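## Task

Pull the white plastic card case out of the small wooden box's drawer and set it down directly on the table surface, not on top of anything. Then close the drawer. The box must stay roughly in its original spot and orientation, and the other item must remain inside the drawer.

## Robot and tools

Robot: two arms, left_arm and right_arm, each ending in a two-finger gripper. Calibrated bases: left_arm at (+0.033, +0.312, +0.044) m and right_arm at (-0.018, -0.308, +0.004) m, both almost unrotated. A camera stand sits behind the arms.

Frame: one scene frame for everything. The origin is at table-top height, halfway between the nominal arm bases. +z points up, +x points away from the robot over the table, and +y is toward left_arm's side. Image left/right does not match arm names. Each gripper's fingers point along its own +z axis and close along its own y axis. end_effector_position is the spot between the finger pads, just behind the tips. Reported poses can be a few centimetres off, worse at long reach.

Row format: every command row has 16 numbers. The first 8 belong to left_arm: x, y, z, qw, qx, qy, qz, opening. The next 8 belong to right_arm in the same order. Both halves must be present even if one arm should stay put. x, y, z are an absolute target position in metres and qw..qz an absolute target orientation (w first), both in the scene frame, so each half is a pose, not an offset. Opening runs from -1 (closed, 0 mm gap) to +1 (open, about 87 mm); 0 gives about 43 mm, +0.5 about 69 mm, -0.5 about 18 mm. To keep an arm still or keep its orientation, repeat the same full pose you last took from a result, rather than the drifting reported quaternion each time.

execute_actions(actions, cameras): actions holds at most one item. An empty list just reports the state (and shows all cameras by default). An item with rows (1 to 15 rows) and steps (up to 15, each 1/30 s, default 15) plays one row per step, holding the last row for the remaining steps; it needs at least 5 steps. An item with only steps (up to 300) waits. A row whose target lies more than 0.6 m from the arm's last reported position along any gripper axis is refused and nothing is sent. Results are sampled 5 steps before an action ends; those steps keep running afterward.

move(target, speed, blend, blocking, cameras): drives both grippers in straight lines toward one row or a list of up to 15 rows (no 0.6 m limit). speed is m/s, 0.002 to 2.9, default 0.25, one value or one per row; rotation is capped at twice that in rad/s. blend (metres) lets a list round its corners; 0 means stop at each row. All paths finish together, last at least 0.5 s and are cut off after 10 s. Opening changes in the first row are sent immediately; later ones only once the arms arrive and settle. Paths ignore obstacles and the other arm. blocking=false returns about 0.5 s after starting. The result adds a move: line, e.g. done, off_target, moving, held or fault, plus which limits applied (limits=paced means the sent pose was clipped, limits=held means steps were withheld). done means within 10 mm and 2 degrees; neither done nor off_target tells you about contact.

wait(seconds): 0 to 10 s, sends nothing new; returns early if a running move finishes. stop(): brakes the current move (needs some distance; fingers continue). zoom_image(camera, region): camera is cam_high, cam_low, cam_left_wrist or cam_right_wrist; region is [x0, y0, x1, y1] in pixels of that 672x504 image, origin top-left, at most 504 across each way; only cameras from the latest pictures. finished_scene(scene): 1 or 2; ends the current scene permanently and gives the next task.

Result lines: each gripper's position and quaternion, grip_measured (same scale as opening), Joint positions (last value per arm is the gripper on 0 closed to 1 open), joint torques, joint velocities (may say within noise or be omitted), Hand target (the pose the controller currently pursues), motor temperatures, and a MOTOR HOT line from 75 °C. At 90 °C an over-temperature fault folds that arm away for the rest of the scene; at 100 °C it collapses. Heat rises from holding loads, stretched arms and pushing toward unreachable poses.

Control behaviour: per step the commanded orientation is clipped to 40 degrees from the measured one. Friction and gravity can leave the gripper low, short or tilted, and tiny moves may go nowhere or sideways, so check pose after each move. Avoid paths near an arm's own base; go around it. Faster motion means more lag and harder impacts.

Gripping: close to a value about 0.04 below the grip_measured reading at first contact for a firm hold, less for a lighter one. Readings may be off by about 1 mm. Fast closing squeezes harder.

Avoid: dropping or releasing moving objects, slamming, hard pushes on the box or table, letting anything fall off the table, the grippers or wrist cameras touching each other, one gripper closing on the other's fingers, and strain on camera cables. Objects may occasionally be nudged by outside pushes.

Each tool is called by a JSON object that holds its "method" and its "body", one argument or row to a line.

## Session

{"method": "execute_actions", "body": {
  "actions": []
}}

{"method": "zoom_image", "body": {
  "camera": "cam_high",
  "region": [240, 130, 400, 310]
}}

Scene clock: 0.00 s of 6000.00 s.
left_arm: end_effector_position=(+0.3957, +0.3447, +0.0645) grip_measured=+1.000 end_effector_quat_wxyz=(+0.508, -0.083, +0.853, +0.090) | right_arm: end_effector_position=(+0.3522, -0.3487, +0.0525) grip_measured=+1.000 end_effector_quat_wxyz=(+0.566, +0.091, +0.816, -0.076)
Joint positions: left_arm=[-0.026 1.561 0.39 0.665 -0.267 -0.068 1] | right_arm=[0.013 1.515 0.345 0.807 0.214 0.057 1]
Joint velocities: within noise
Joint torques (N m): no reading
Motor temperatures (°C): left_arm=[25 31 31 27 24 26 23] | right_arm=[25 28 27 27 27 28 27]
Heat: left arm: 31 °C; right arm: 28 °C.
Hand target: left_arm +0.3973, +0.3446, +0.0669; +0.510, -0.084, +0.851, +0.089 | right_arm +0.3573, -0.3489, +0.0612; +0.578, +0.092, +0.807, -0.075
camera_calibration:
cam_left_wrist: T_world_to_cam=[[0.242405, -0.967143, -0.0766379, 0.240447], [-0.94776, -0.219182, -0.231757, 0.490265], [0.207344, 0.128813, -0.96975, 0.0807564], [0, 0, 0, 1]] pos_world=[0.389624, 0.329601, 0.210363]
cam_right_wrist: T_world_to_cam=[[-0.225962, -0.973285, 0.040707, -0.26374], [-0.922062, 0.200216, -0.331231, 0.431656], [0.314232, -0.11238, -0.942671, 0.0397447], [0, 0, 0, 1]] pos_world=[0.32593, -0.338653, 0.19118]

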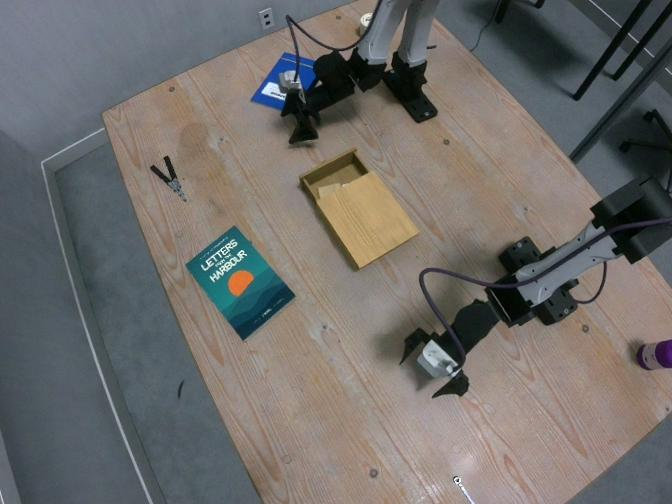

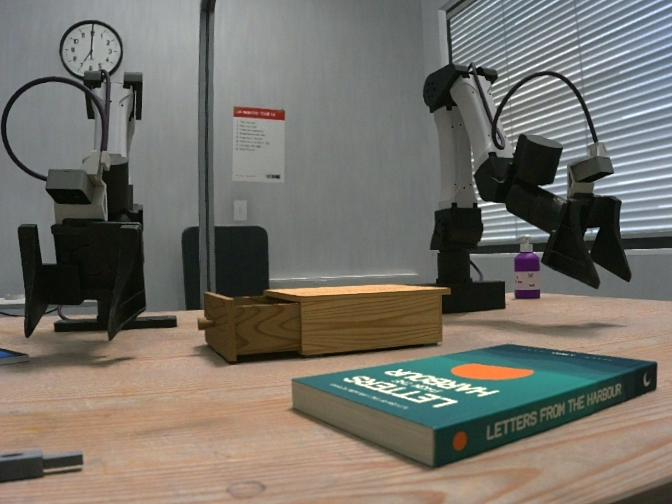

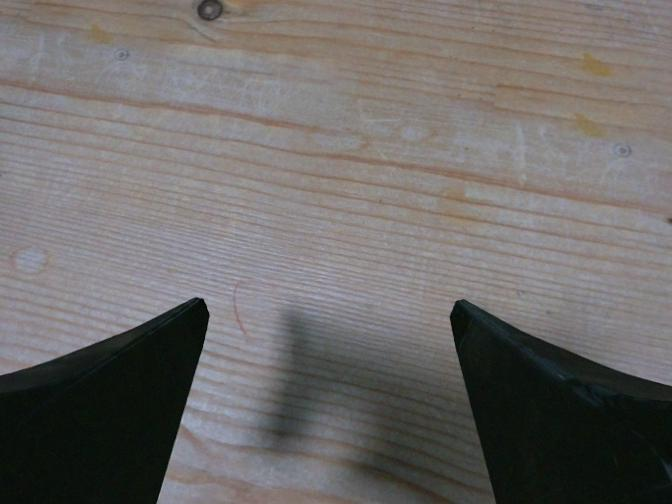

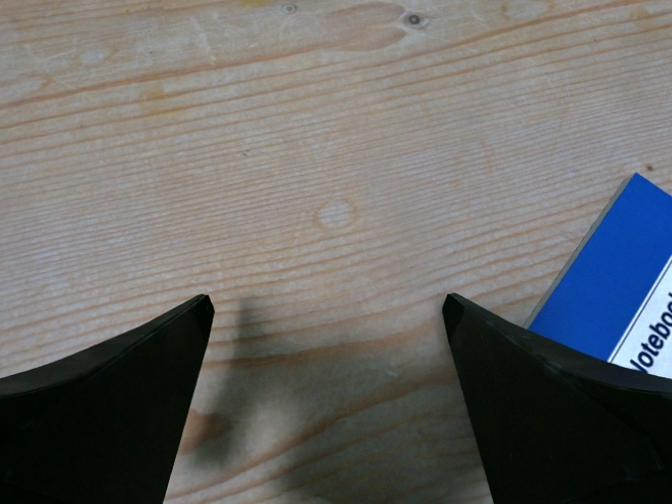

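Scaled by 2.800 from the camera's 672x504 image, which has a finer 960x720 frame.

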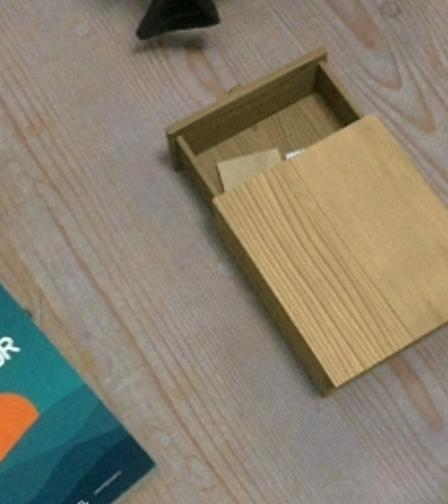

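{"method": "move", "body": {
  "target": [
    [0.3957,0.3447,0.0645,0.508,-0.083,0.853,0.090,1,0.33,-0.20,0.18,0.25,0,0.968,0,0.3]
  ],
  "cameras": ["cam_low","cam_right_wrist"]
}}

Scene clock: 2.67 s of 6000.00 s.
left_arm: end_effector_position=(+0.3957, +0.3447, +0.0645) grip_measured=+1.000 end_effector_quat_wxyz=(+0.508, -0.083, +0.853, +0.090) | right_arm: end_effector_position=(+0.3245, -0.2058, +0.1744) grip_measured=+0.300 end_effector_quat_wxyz=(+0.245, -0.003, +0.969, -0.009)
Joint positions: left_arm=[-0.026 1.561 0.39 0.665 -0.267 -0.068 1] | right_arm=[0.37 1.612 1.506 -0.999 0.174 0.293 0.65]
Joint torques (N m): left_arm=[0.02 -4.86 5.52 2.24 -0.08 0.15] | right_arm=[0.55 -4.82 11.67 0.96 0.05 -0.04]
Heat: left arm: 32 °C; right arm: 28 °C.
Hand target: left_arm +0.3956, +0.3447, +0.0644; +0.508, -0.083, +0.853, +0.090 | right_arm +0.3298, -0.2000, +0.1800; +0.250, +0.000, +0.968, +0.000
Off the commanded pose: left_arm 0.000 m, 0 deg | right_arm 0.010 m, 1 deg.
Kept back: nothing.
move: done
camera_calibration:
cam_right_wrist: T_world_to_cam=[[0.0196912, -0.999457, 0.0264029, -0.218512], [-0.927227, -0.00837738, 0.374406, 0.253504], [-0.373981, -0.031854, -0.926889, 0.416657], [0, 0, 0, 1]] pos_world=[0.39518, -0.202997, 0.29705]
Images, in order (width x height): cam_low 672x504, cam_right_wrist 672x504.

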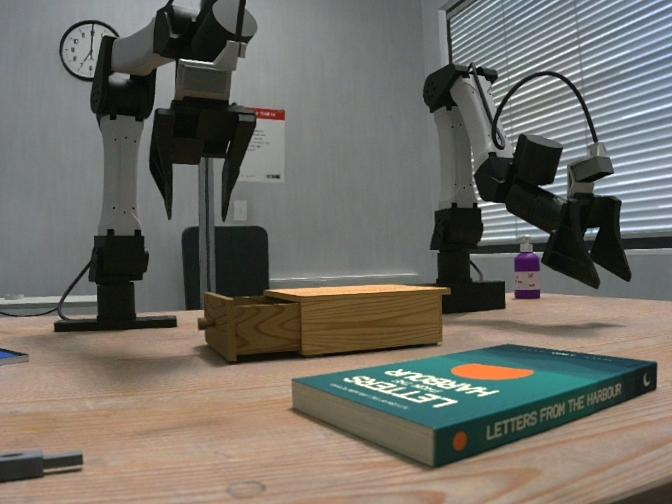

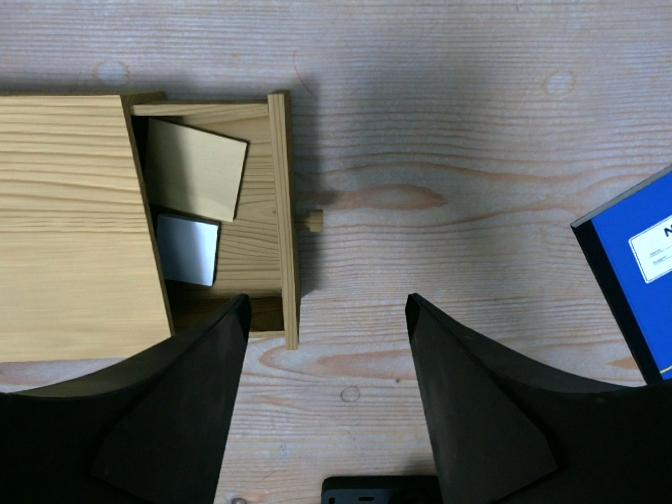

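{"method": "move", "body": {
  "target": [
    [0.3957,0.3447,0.0645,0.508,-0.083,0.853,0.090,1,0.328,-0.141,0.12,0.152,0,0.988,0,-0.5],
    [0.3957,0.3447,0.0645,0.508,-0.083,0.853,0.090,1,0.328,-0.141,0.075,0.152,0,0.988,0,-0.5]
  ],
  "speed": 0.12,
  "cameras": ["cam_high","cam_low","cam_right_wrist"]
}}

{"method": "zoom_image", "body": {
  "camera": "cam_low",
  "region": [150, 200, 450, 400]
}}

Scene clock: 5.77 s of 6000.00 s.
left_arm: end_effector_position=(+0.3957, +0.3447, +0.0645) grip_measured=+1.000 end_effector_quat_wxyz=(+0.508, -0.083, +0.853, +0.090) | right_arm: end_effector_position=(+0.3249, -0.1465, +0.0798) grip_measured=-0.500 end_effector_quat_wxyz=(+0.150, -0.003, +0.989, -0.006)
Joint positions: left_arm=[-0.026 1.561 0.39 0.665 -0.267 -0.068 1] | right_arm=[0.489 1.88 1.49 -0.915 0.143 0.434 0.25]
Joint torques (N m): left_arm=[-0.02 -4.82 5.53 2.24 -0.06 0.14] | right_arm=[0.62 -6.56 7.77 0.9 0.02 -0.02]
Heat: left arm: 32 °C; right arm: 29 °C.
Hand target: left_arm +0.3956, +0.3447, +0.0644; +0.508, -0.083, +0.853, +0.090 | right_arm +0.3278, -0.1411, +0.0751; +0.152, +0.000, +0.988, +0.000
Off the commanded pose: left_arm 0.000 m, 0 deg | right_arm 0.008 m, 1 deg.
Kept back: nothing.
move: done
camera_calibration:
cam_right_wrist: T_world_to_cam=[[0.0235183, -0.999558, 0.0181704, -0.157237], [-0.837864, -0.00979217, 0.545791, 0.246937], [-0.545372, -0.0280604, -0.837724, 0.380099], [0, 0, 0, 1]] pos_world=[0.417893, -0.144083, 0.186499]
Images, in order (width x height): cam_high 672x504, cam_low 672x504, cam_right_wrist 672x504.

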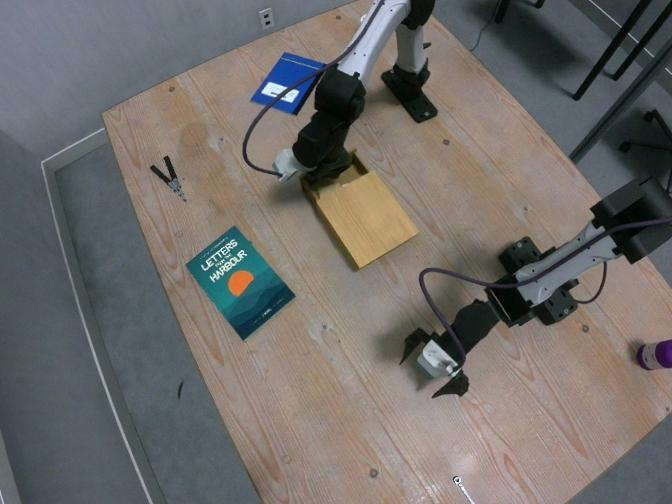

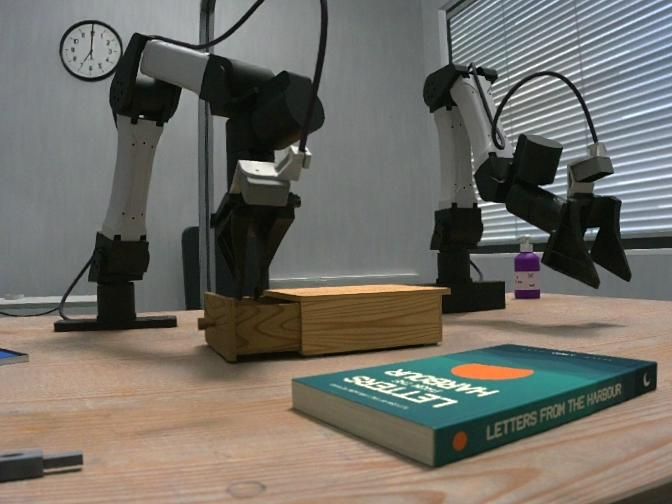

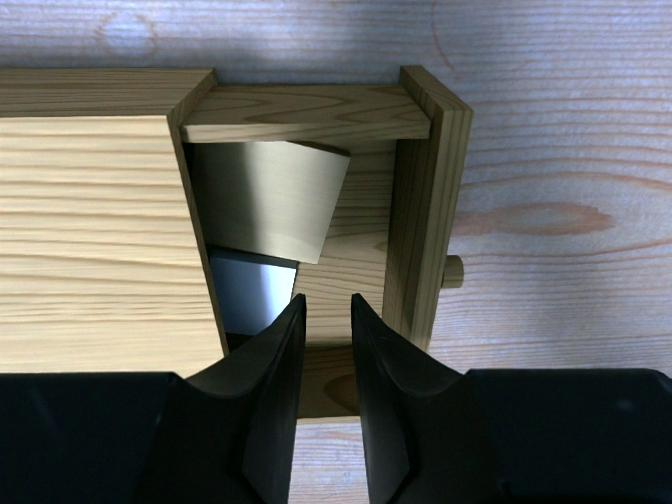

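Scaled by 1.680 from the camera's 672x504 image, which has a finer 960x720 frame.

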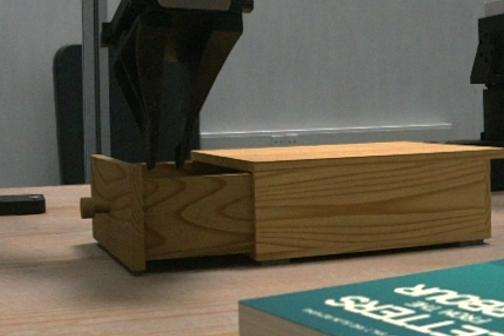

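{"method": "move", "body": {
  "target": [
    [0.3957,0.3447,0.0645,0.508,-0.083,0.853,0.090,1,0.328,-0.138,0.06,0.152,0,0.988,0,-0.5],
    [0.3957,0.3447,0.0645,0.508,-0.083,0.853,0.090,1,0.328,-0.138,0.06,0.152,0,0.988,0,0.1],
    [0.3957,0.3447,0.0645,0.508,-0.083,0.853,0.090,1,0.328,-0.139,0.06,0.152,0,0.988,0,0.4]
  ],
  "speed": 0.06,
  "cameras": ["cam_high","cam_low","cam_right_wrist"]
}}

{"method": "zoom_image", "body": {
  "camera": "cam_low",
  "region": [150, 200, 450, 400]
}}

Scene clock: 8.53 s of 6000.00 s.
left_arm: end_effector_position=(+0.3957, +0.3447, +0.0645) grip_measured=+1.000 end_effector_quat_wxyz=(+0.508, -0.083, +0.853, +0.090) | right_arm: end_effector_position=(+0.3270, -0.1429, +0.0666) grip_measured=+0.398 end_effector_quat_wxyz=(+0.153, +0.000, +0.988, -0.002)
Joint positions: left_arm=[-0.026 1.561 0.39 0.665 -0.267 -0.068 1] | right_arm=[0.493 1.893 1.454 -0.857 0.14 0.443 0.699]
Joint torques (N m): left_arm=[-0.01 -4.85 5.56 2.24 -0.08 0.15] | right_arm=[0.64 -6.64 7.08 0.91 0.06 -0.07]
Heat: left arm: 32 °C; right arm: 29 °C.
Hand target: left_arm +0.3956, +0.3447, +0.0644; +0.508, -0.083, +0.853, +0.090 | right_arm +0.3278, -0.1391, +0.0600; +0.152, +0.000, +0.988, +0.000
Off the commanded pose: left_arm 0.000 m, 0 deg | right_arm 0.008 m, 0 deg.
Kept back: nothing.
move: done
camera_calibration:
cam_right_wrist: T_world_to_cam=[[0.0200953, -0.999754, 0.00939924, -0.151773], [-0.841309, -0.0118297, 0.540424, 0.257123], [-0.54018, -0.0187677, -0.84134, 0.370145], [0, 0, 0, 1]] pos_world=[0.419315, -0.141747, 0.173889]
Images, in order (width x height): cam_high 672x504, cam_low 672x504, cam_right_wrist 672x504.

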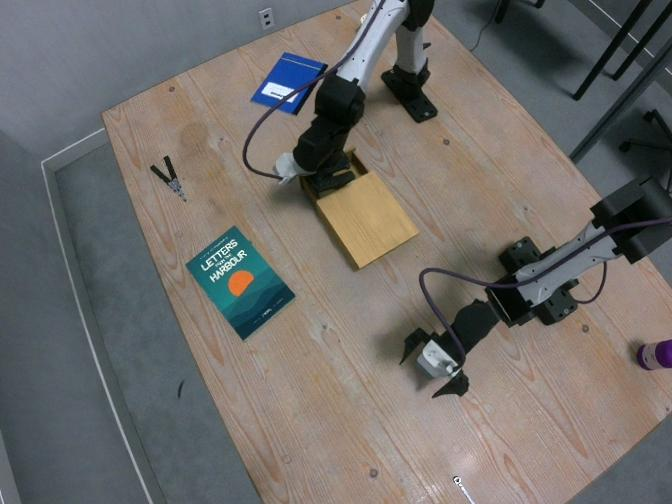

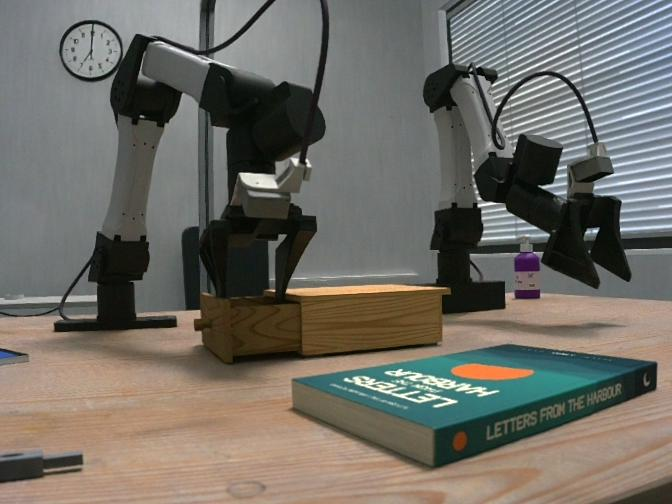

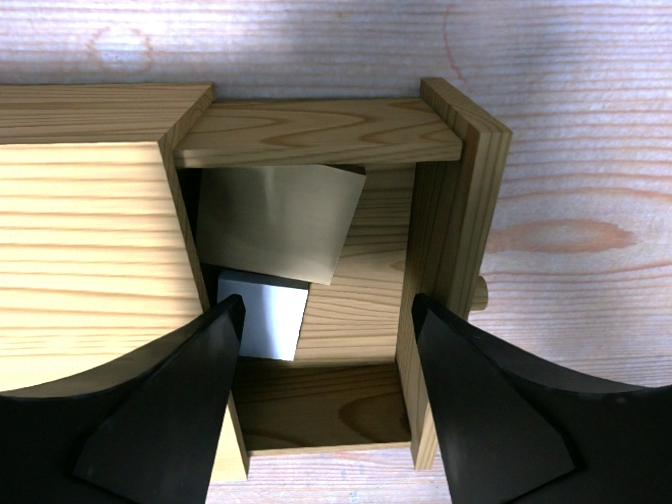

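Scaled by 1.680 from the camera's 672x504 image, which has a finer 960x720 frame.

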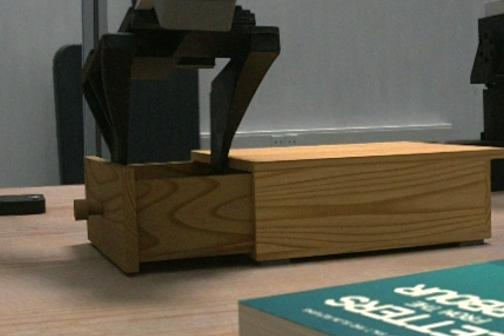

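{"method": "move", "body": {
  "target": [
    [0.3957,0.3447,0.0645,0.508,-0.083,0.853,0.090,1,0.328,-0.143,0.058,0.152,0,0.988,0,0.55],
    [0.3957,0.3447,0.0645,0.508,-0.083,0.853,0.090,1,0.328,-0.148,0.056,0.152,0,0.988,0,0.75],
    [0.3957,0.3447,0.0645,0.508,-0.083,0.853,0.090,1,0.328,-0.151,0.056,0.152,0,0.988,0,1]
  ],
  "speed": 0.06,
  "cameras": ["cam_high","cam_low","cam_right_wrist"]
}}

{"method": "zoom_image", "body": {
  "camera": "cam_low",
  "region": [150, 200, 450, 400]
}}

Scene clock: 11.87 s of 6000.00 s.
left_arm: end_effector_position=(+0.3957, +0.3447, +0.0645) grip_measured=+1.000 end_effector_quat_wxyz=(+0.508, -0.083, +0.853, +0.090) | right_arm: end_effector_position=(+0.3281, -0.1521, +0.0617) grip_measured=+1.000 end_effector_quat_wxyz=(+0.150, +0.001, +0.989, -0.004)
Joint positions: left_arm=[-0.026 1.561 0.39 0.665 -0.267 -0.068 1] | right_arm=[0.469 1.892 1.433 -0.842 0.134 0.422 1]
Joint torques (N m): left_arm=[-0.02 -4.83 5.5 2.25 -0.07 0.15] | right_arm=[0.17 -7.75 5.37 0.98 0.05 -0.13]
Heat: left arm: 32 °C; right arm: 29 °C.
Hand target: left_arm +0.3956, +0.3447, +0.0644; +0.508, -0.083, +0.853, +0.090 | right_arm +0.3279, -0.1510, +0.0561; +0.152, +0.000, +0.988, +0.000
Off the commanded pose: left_arm 0.000 m, 0 deg | right_arm 0.006 m, 1 deg.
Kept back: nothing.
move: done
camera_calibration:
cam_right_wrist: T_world_to_cam=[[0.0177269, -0.999765, 0.012503, -0.160384], [-0.837679, -0.00802344, 0.546104, 0.259652], [-0.545875, -0.0201542, -0.837624, 0.367945], [0, 0, 0, 1]] pos_world=[0.4212, -0.150847, 0.168408]
Images, in order (width x height): cam_high 672x504, cam_low 672x504, cam_right_wrist 672x504.

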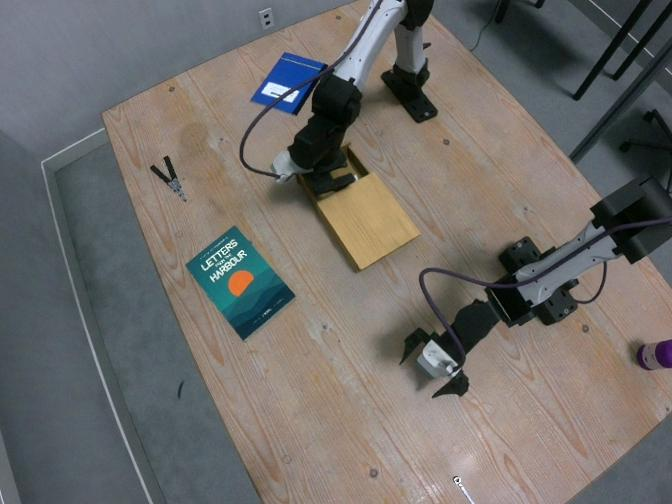

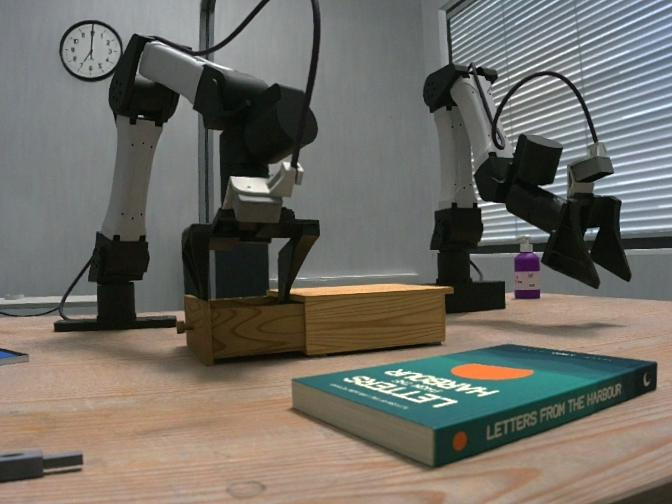

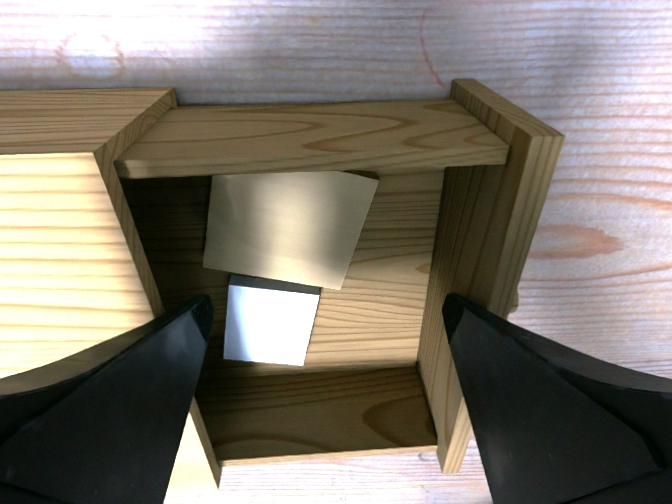

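Scaled by 1.680 from the camera's 672x504 image, which has a finer 960x720 frame.

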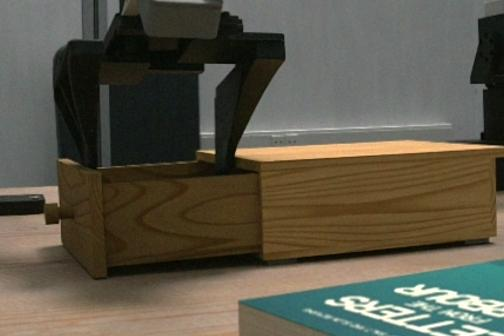

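{"method": "move", "body": {
  "target": [
    [0.3957,0.3447,0.0645,0.508,-0.083,0.853,0.090,1,0.328,-0.151,0.056,0.152,0,0.988,0,0.6],
    [0.3957,0.3447,0.0645,0.508,-0.083,0.853,0.090,1,0.31,-0.150,0.125,0.1695,0.01,0.957,0.236,0.6],
    [0.3957,0.3447,0.0645,0.508,-0.083,0.853,0.090,1,0.30,-0.138,0.105,0.1695,0.01,0.957,0.236,-1]
  ],
  "speed": 0.12,
  "cameras": ["cam_high","cam_low","cam_right_wrist"]
}}

Scene clock: 17.37 s of 6000.00 s.
left_arm: end_effector_position=(+0.3957, +0.3447, +0.0645) grip_measured=+1.000 end_effector_quat_wxyz=(+0.508, -0.083, +0.853, +0.090) | right_arm: end_effector_position=(+0.2950, -0.1403, +0.0910) grip_measured=-0.973 end_effector_quat_wxyz=(+0.141, +0.013, +0.963, +0.229)
Joint positions: left_arm=[-0.026 1.561 0.39 0.665 -0.267 -0.068 1] | right_arm=[0.307 1.652 1.169 -0.663 -0.352 0.382 0.013]
Joint torques (N m): left_arm=[-0.02 -4.85 5.53 2.26 -0.07 0.15] | right_arm=[0.58 -9.37 7.83 1.18 -0.09 -0.08]
Motor temperatures (°C): left_arm=[25 33 32 32 24 26 23] | right_arm=[25 30 28 28 27 28 27]
Heat: left arm: 33 °C; right arm: 30 °C.
Hand target: left_arm +0.3956, +0.3447, +0.0644; +0.508, -0.083, +0.853, +0.090 | right_arm +0.2997, -0.1380, +0.1050; +0.169, +0.010, +0.957, +0.236
Off the commanded pose: left_arm 0.000 m, 0 deg | right_arm 0.015 m, 3 deg.
Kept back: nothing.
move: off_target (right_arm); target 3's new opening was sent with right_arm's hand 0.015 m and 4 deg from that target
camera_calibration:
cam_right_wrist: T_world_to_cam=[[0.0592121, -0.895467, -0.441173, -0.10472], [-0.825581, -0.292372, 0.482634, 0.178314], [-0.561169, 0.335646, -0.756592, 0.421586], [0, 0, 0, 1]] pos_world=[0.389994, -0.183143, 0.186708]
Images, in order (width x height): cam_high 672x504, cam_low 672x504, cam_right_wrist 672x504.

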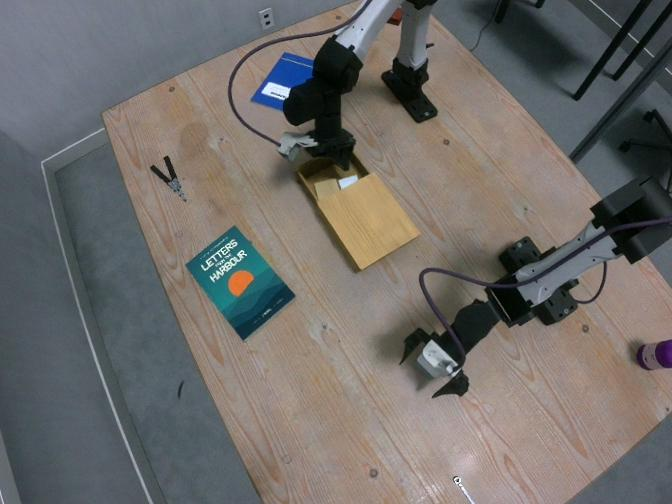

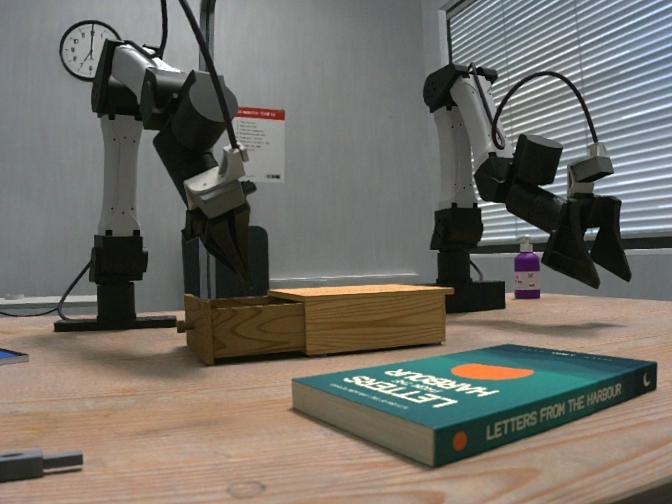

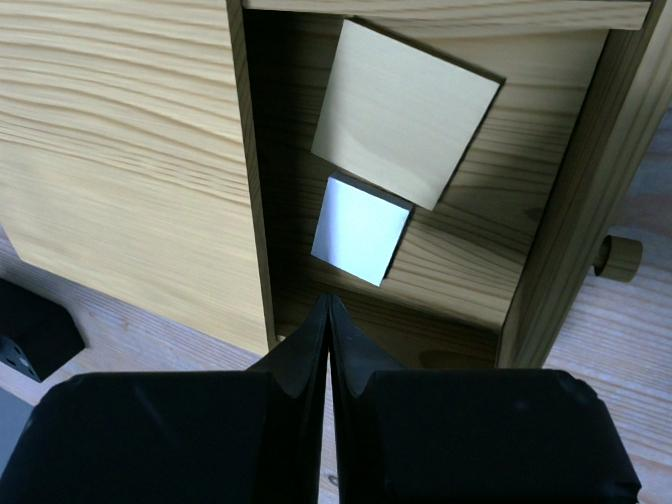

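{"method": "move", "body": {
  "target": [
    [0.3957,0.3447,0.0645,0.508,-0.083,0.853,0.090,1,0.302,-0.128,0.11,0.152,0,0.988,0,-1],
    [0.3957,0.3447,0.0645,0.508,-0.083,0.853,0.090,1,0.302,-0.128,0.065,0.152,0,0.988,0,-1]
  ],
  "speed": 0.08,
  "cameras": ["cam_low","cam_right_wrist"]
}}

{"method": "zoom_image", "body": {
  "camera": "cam_low",
  "region": [150, 200, 450, 400]
}}

Scene clock: 22.63 s of 6000.00 s.
left_arm: end_effector_position=(+0.3957, +0.3447, +0.0645) grip_measured=+1.000 end_effector_quat_wxyz=(+0.508, -0.083, +0.853, +0.090) | right_arm: end_effector_position=(+0.2981, -0.1306, +0.0702) grip_measured=-0.973 end_effector_quat_wxyz=(+0.146, -0.003, +0.989, +0.003)
Joint positions: left_arm=[-0.026 1.561 0.39 0.665 -0.267 -0.068 1] | right_arm=[0.552 1.826 1.383 -0.868 0.138 0.498 0.013]
Joint torques (N m): left_arm=[0.02 -4.82 5.56 2.26 -0.07 0.15] | right_arm=[0.75 -6.13 7.46 0.9 0.26 -0.05]
Heat: left arm: 33 °C; right arm: 31 °C.
Hand target: left_arm +0.3956, +0.3447, +0.0644; +0.508, -0.083, +0.853, +0.090 | right_arm +0.3018, -0.1280, +0.0650; +0.152, +0.000, +0.988, +0.000
Off the commanded pose: left_arm 0.000 m, 0 deg | right_arm 0.007 m, 1 deg.
Kept back: nothing.
move: done
camera_calibration:
cam_right_wrist: T_world_to_cam=[[0.0272277, -0.999628, -0.00135161, -0.140331], [-0.833375, -0.023446, 0.552211, 0.226334], [-0.552038, -0.0139091, -0.833703, 0.361433], [0, 0, 0, 1]] pos_world=[0.391967, -0.129945, 0.176154]
Images, in order (width x height): cam_low 672x504, cam_right_wrist 672x504.

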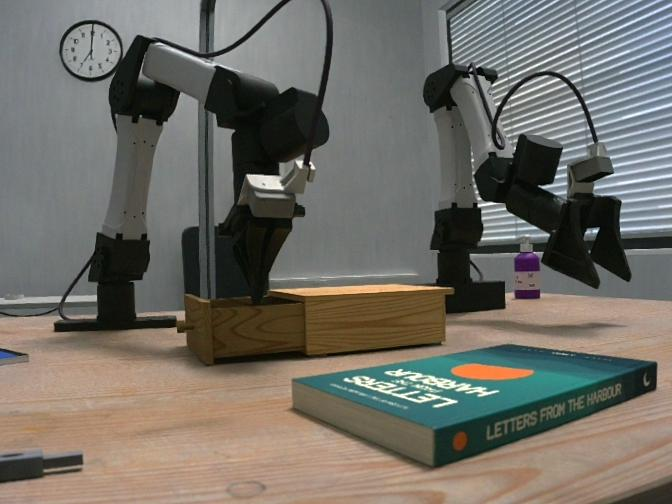

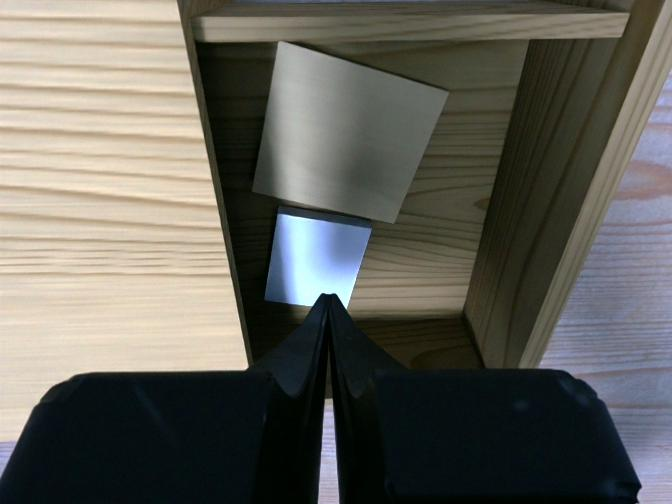

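Scaled by 1.680 from the camera's 672x504 image, which has a finer 960x720 frame.

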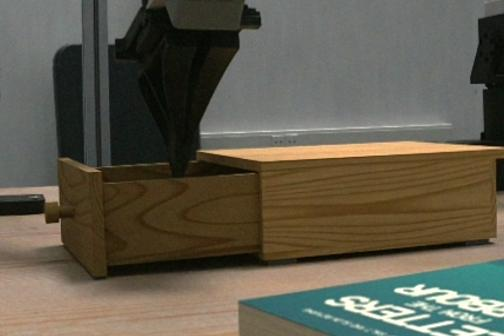

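{"method": "move", "body": {
  "target": [
    [0.3957,0.3447,0.0645,0.508,-0.083,0.853,0.090,1,0.312,-0.126,0.043,0.152,0,0.988,0,-1],
    [0.3957,0.3447,0.0645,0.508,-0.083,0.853,0.090,1,0.307,-0.165,0.036,0.152,0,0.988,0,-1]
  ],
  "speed": 0.05,
  "cameras": ["cam_low","cam_right_wrist"]
}}

{"method": "zoom_image", "body": {
  "camera": "cam_low",
  "region": [150, 200, 450, 400]
}}

Scene clock: 24.90 s of 6000.00 s.
left_arm: end_effector_position=(+0.3957, +0.3447, +0.0645) grip_measured=+1.000 end_effector_quat_wxyz=(+0.508, -0.083, +0.853, +0.090) | right_arm: end_effector_position=(+0.3024, -0.1634, +0.0304) grip_measured=-0.973 end_effector_quat_wxyz=(+0.136, +0.003, +0.991, -0.002)
Joint positions: left_arm=[-0.026 1.561 0.39 0.665 -0.267 -0.068 1] | right_arm=[0.463 1.844 1.244 -0.723 0.118 0.423 0.013]
Joint torques (N m): left_arm=[-0.02 -4.83 5.53 2.24 -0.08 0.14] | right_arm=[-0.38 -8.95 6.64 0.81 0.15 -0.27]
Heat: left arm: 33 °C; right arm: 31 °C.
Hand target: left_arm +0.3956, +0.3447, +0.0644; +0.508, -0.083, +0.853, +0.090 | right_arm +0.3069, -0.1650, +0.0360; +0.152, +0.000, +0.988, +0.000
Off the commanded pose: left_arm 0.000 m, 0 deg | right_arm 0.007 m, 2 deg.
Kept back: nothing.
move: done
camera_calibration:
cam_right_wrist: T_world_to_cam=[[0.0145888, -0.999868, 0.00711739, -0.16977], [-0.822255, -0.00794653, 0.569064, 0.249769], [-0.568933, -0.0141543, -0.822262, 0.334981], [0, 0, 0, 1]] pos_world=[0.398432, -0.163022, 0.134516]
Images, in order (width x height): cam_low 672x504, cam_right_wrist 672x504.

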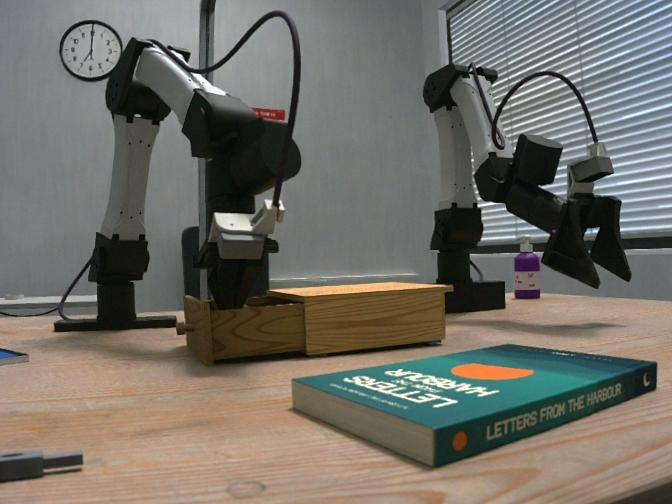

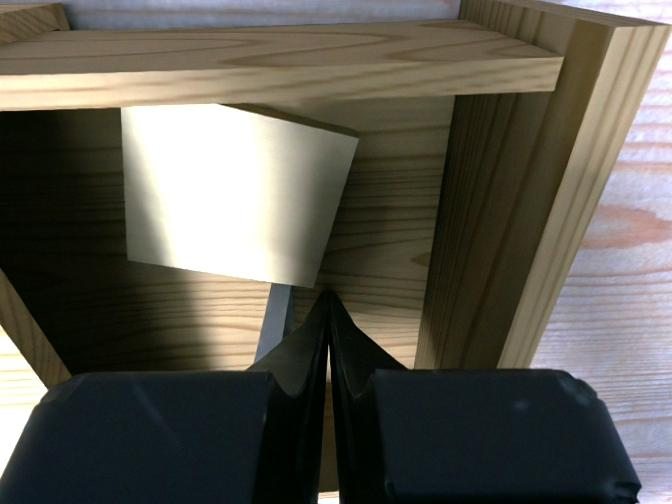

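Scaled by 1.680 from the camera's 672x504 image, which has a finer 960x720 frame.

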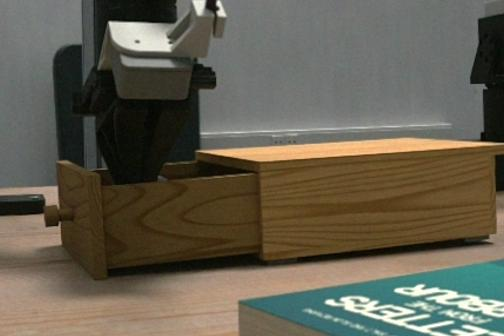

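{"method": "move", "body": {
  "target": [
    [0.3957,0.3447,0.0645,0.508,-0.083,0.853,0.090,1,0.307,-0.165,0.14,0.152,0,0.988,0,-1]
  ],
  "speed": 0.1,
  "cameras": ["cam_low","cam_right_wrist"]
}}

Scene clock: 26.77 s of 6000.00 s.
left_arm: end_effector_position=(+0.3957, +0.3447, +0.0645) grip_measured=+1.000 end_effector_quat_wxyz=(+0.508, -0.083, +0.853, +0.090) | right_arm: end_effector_position=(+0.3008, -0.1643, +0.1187) grip_measured=-0.973 end_effector_quat_wxyz=(+0.123, +0.000, +0.992, -0.008)
Joint positions: left_arm=[-0.026 1.561 0.39 0.665 -0.267 -0.068 1] | right_arm=[0.463 1.803 1.552 -1.102 0.118 0.42 0.013]
Joint torques (N m): left_arm=[0.01 -4.83 5.55 2.24 -0.08 0.14] | right_arm=[-0.39 -10.25 10.8 0.53 0.15 -0.24]
Heat: left arm: 34 °C; right arm: 31 °C.
Hand target: left_arm +0.3956, +0.3447, +0.0644; +0.508, -0.083, +0.853, +0.090 | right_arm +0.3064, -0.1651, +0.1397; +0.152, +0.000, +0.988, +0.000
Off the commanded pose: left_arm 0.000 m, 0 deg | right_arm 0.022 m, 3 deg.
Kept back: nothing.
move: off_target (right_arm)
camera_calibration:
cam_right_wrist: T_world_to_cam=[[0.0182751, -0.999635, 0.0198793, -0.173888], [-0.806705, -0.00299607, 0.590946, 0.191715], [-0.590671, -0.0268364, -0.806466, 0.409235], [0, 0, 0, 1]] pos_world=[0.399559, -0.162268, 0.220197]
Images, in order (width x height): cam_low 672x504, cam_right_wrist 672x504.

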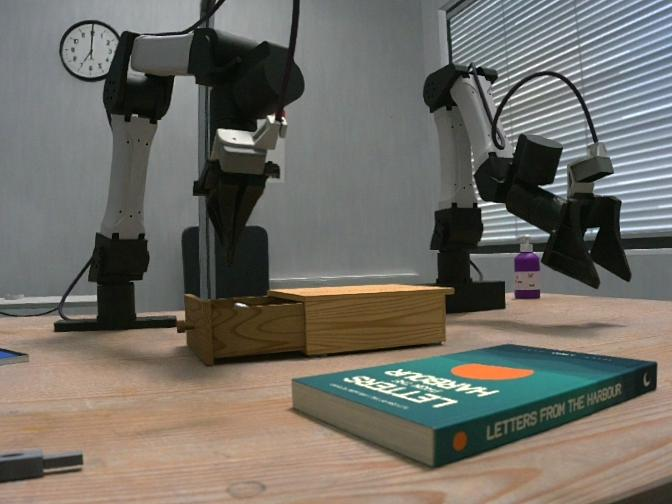

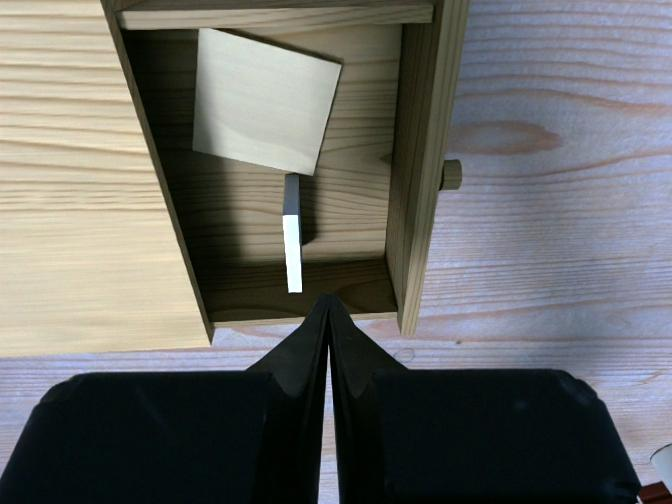

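{"method": "move", "body": {
  "target": [
    [0.3957,0.3447,0.0645,0.508,-0.083,0.853,0.090,1,0.295,-0.1445,0.135,0.152,0,0.988,0,-0.1],
    [0.3957,0.3447,0.0645,0.508,-0.083,0.853,0.090,1,0.294,-0.144,0.095,0.152,0,0.988,0,-0.1]
  ],
  "speed": 0.1,
  "cameras": ["cam_low","cam_right_wrist"]
}}

Scene clock: 28.77 s of 6000.00 s.
left_arm: end_effector_position=(+0.3957, +0.3447, +0.0645) grip_measured=+1.000 end_effector_quat_wxyz=(+0.508, -0.083, +0.853, +0.090) | right_arm: end_effector_position=(+0.2894, -0.1468, +0.0846) grip_measured=-0.100 end_effector_quat_wxyz=(+0.126, -0.004, +0.992, -0.007)
Joint positions: left_arm=[-0.026 1.561 0.39 0.665 -0.267 -0.068 1] | right_arm=[0.523 1.799 1.412 -0.965 0.13 0.47 0.45]
Joint torques (N m): left_arm=[-0.02 -4.82 5.57 2.24 -0.07 0.14] | right_arm=[0.76 -9.74 7.19 0.79 0.23 -0.03]
Heat: left arm: 34 °C; right arm: 32 °C.
Hand target: left_arm +0.3956, +0.3447, +0.0644; +0.508, -0.083, +0.853, +0.090 | right_arm +0.2939, -0.1440, +0.0951; +0.152, +0.000, +0.988, +0.000
Off the commanded pose: left_arm 0.000 m, 0 deg | right_arm 0.012 m, 3 deg.
Kept back: nothing.
move: off_target (right_arm)
camera_calibration:
cam_right_wrist: T_world_to_cam=[[0.0270283, -0.999467, 0.0183002, -0.157908], [-0.810232, -0.0111812, 0.586002, 0.202931], [-0.585486, -0.0306661, -0.810103, 0.373662], [0, 0, 0, 1]] pos_world=[0.387463, -0.144097, 0.186677]
Images, in order (width x height): cam_low 672x504, cam_right_wrist 672x504.

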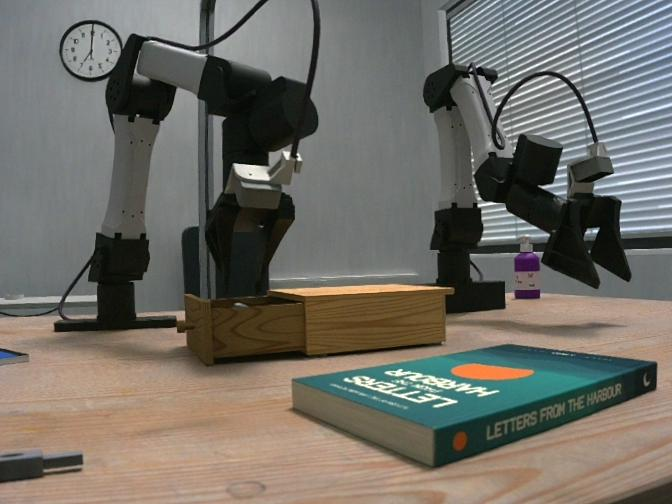

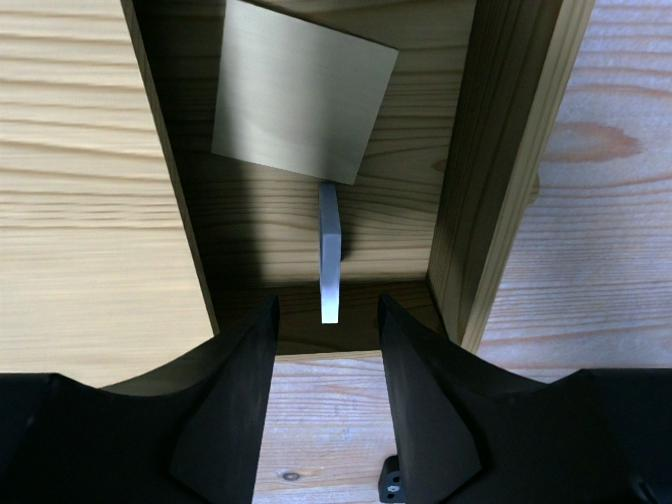

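{"method": "move", "body": {
  "target": [
    [0.3957,0.3447,0.0645,0.508,-0.083,0.853,0.090,1,0.303,-0.144,0.065,0.152,0,0.988,0,-0.1],
    [0.3957,0.3447,0.0645,0.508,-0.083,0.853,0.090,1,0.303,-0.144,0.06,0.152,0,0.988,0,-0.6]
  ],
  "speed": 0.08,
  "cameras": ["cam_low","cam_right_wrist"]
}}

Scene clock: 30.83 s of 6000.00 s.
left_arm: end_effector_position=(+0.3957, +0.3447, +0.0645) grip_measured=+1.000 end_effector_quat_wxyz=(+0.508, -0.083, +0.853, +0.090) | right_arm: end_effector_position=(+0.2983, -0.1421, +0.0668) grip_measured=-0.600 end_effector_quat_wxyz=(+0.150, -0.002, +0.989, +0.006)
Joint positions: left_arm=[-0.026 1.561 0.39 0.665 -0.267 -0.068 1] | right_arm=[0.523 1.799 1.334 -0.834 0.13 0.47 0.2]
Joint torques (N m): left_arm=[-0.05 -4.85 5.53 2.26 -0.07 0.15] | right_arm=[-0.46 -5.65 7.32 0.92 0.21 -0.17]
Heat: left arm: 34 °C; right arm: 32 °C.
Hand target: left_arm +0.3956, +0.3447, +0.0644; +0.508, -0.083, +0.853, +0.090 | right_arm +0.3028, -0.1442, +0.0601; +0.152, +0.000, +0.988, +0.000
Off the commanded pose: left_arm 0.000 m, 0 deg | right_arm 0.008 m, 1 deg.
Kept back: nothing.
move: done
camera_calibration:
cam_right_wrist: T_world_to_cam=[[0.0265511, -0.999631, -0.00571282, -0.151376], [-0.837341, -0.0253614, 0.546093, 0.229327], [-0.546036, -0.00971577, -0.837705, 0.357564], [0, 0, 0, 1]] pos_world=[0.391287, -0.14203, 0.173434]
Images, in order (width x height): cam_low 672x504, cam_right_wrist 672x504.

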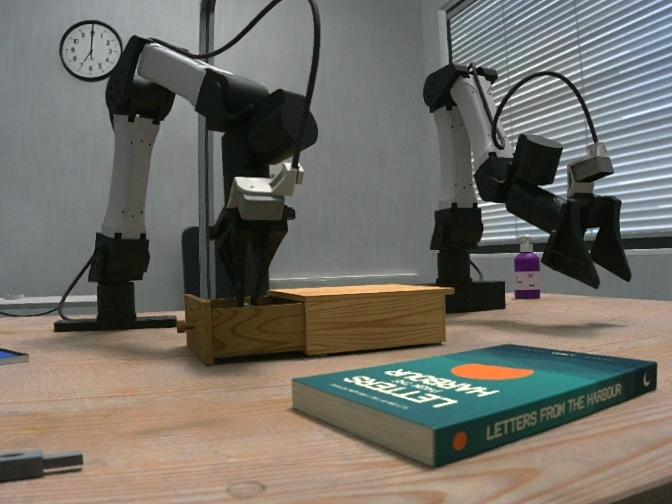

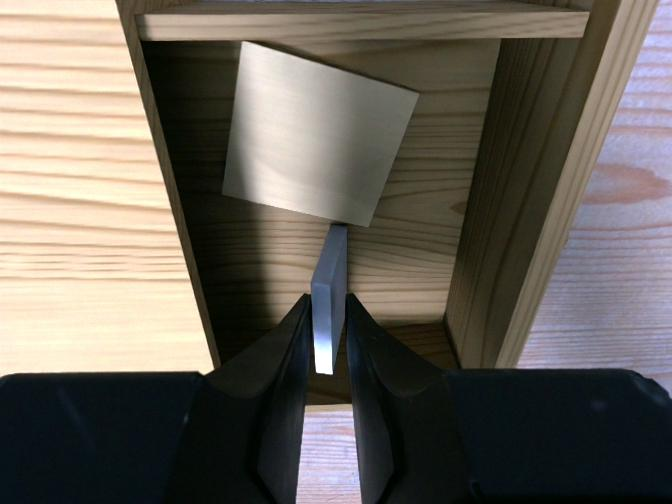

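{"method": "move", "body": {
  "target": [
    [0.3957,0.3447,0.0645,0.508,-0.083,0.853,0.090,1,0.305,-0.144,0.046,0.152,0,0.988,0,-0.6],
    [0.3957,0.3447,0.0645,0.508,-0.083,0.853,0.090,1,0.305,-0.144,0.046,0.152,0,0.988,0,-0.95]
  ],
  "speed": 0.05,
  "cameras": ["cam_low","cam_right_wrist"]
}}

Scene clock: 32.40 s of 6000.00 s.
left_arm: end_effector_position=(+0.3957, +0.3447, +0.0645) grip_measured=+1.000 end_effector_quat_wxyz=(+0.508, -0.083, +0.853, +0.090) | right_arm: end_effector_position=(+0.3001, -0.1411, +0.0523) grip_measured=-0.756 end_effector_quat_wxyz=(+0.149, -0.002, +0.989, +0.005)
Joint positions: left_arm=[-0.026 1.561 0.39 0.665 -0.267 -0.068 1] | right_arm=[0.523 1.822 1.304 -0.781 0.13 0.47 0.122]
Joint torques (N m): left_arm=[-0.03 -4.85 5.53 2.25 -0.07 0.15] | right_arm=[-0.64 -5.98 7.21 0.9 0.2 -0.19]
Heat: left arm: 34 °C; right arm: 32 °C.
Hand target: left_arm +0.3956, +0.3447, +0.0644; +0.508, -0.083, +0.853, +0.090 | right_arm +0.3049, -0.1441, +0.0462; +0.152, +0.000, +0.988, +0.000
Off the commanded pose: left_arm 0.000 m, 0 deg | right_arm 0.008 m, 1 deg.
Kept back: nothing.
move: done
camera_calibration:
cam_right_wrist: T_world_to_cam=[[0.0266496, -0.999631, -0.00521051, -0.150533], [-0.836794, -0.0251593, 0.54694, 0.238678], [-0.546869, -0.0102156, -0.837156, 0.346607], [0, 0, 0, 1]] pos_world=[0.393284, -0.140932, 0.158837]
Images, in order (width x height): cam_low 672x504, cam_right_wrist 672x504.

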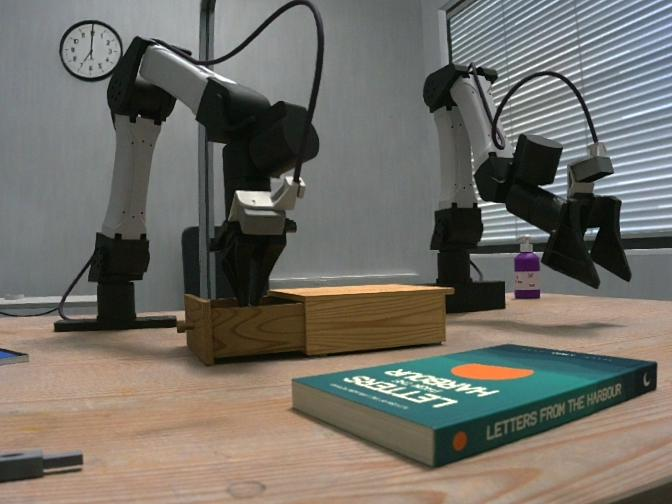

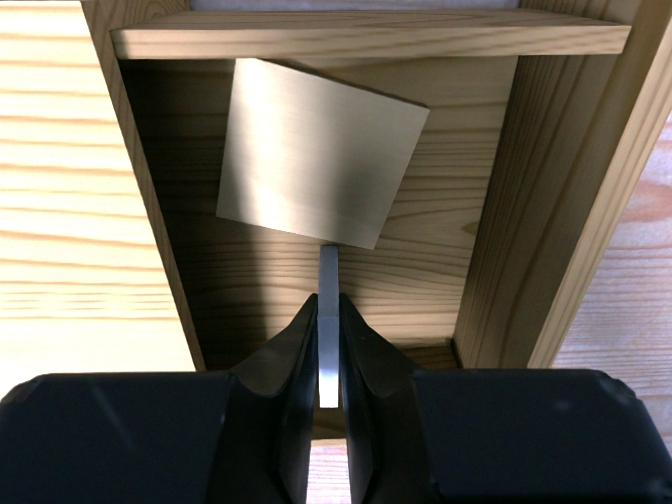

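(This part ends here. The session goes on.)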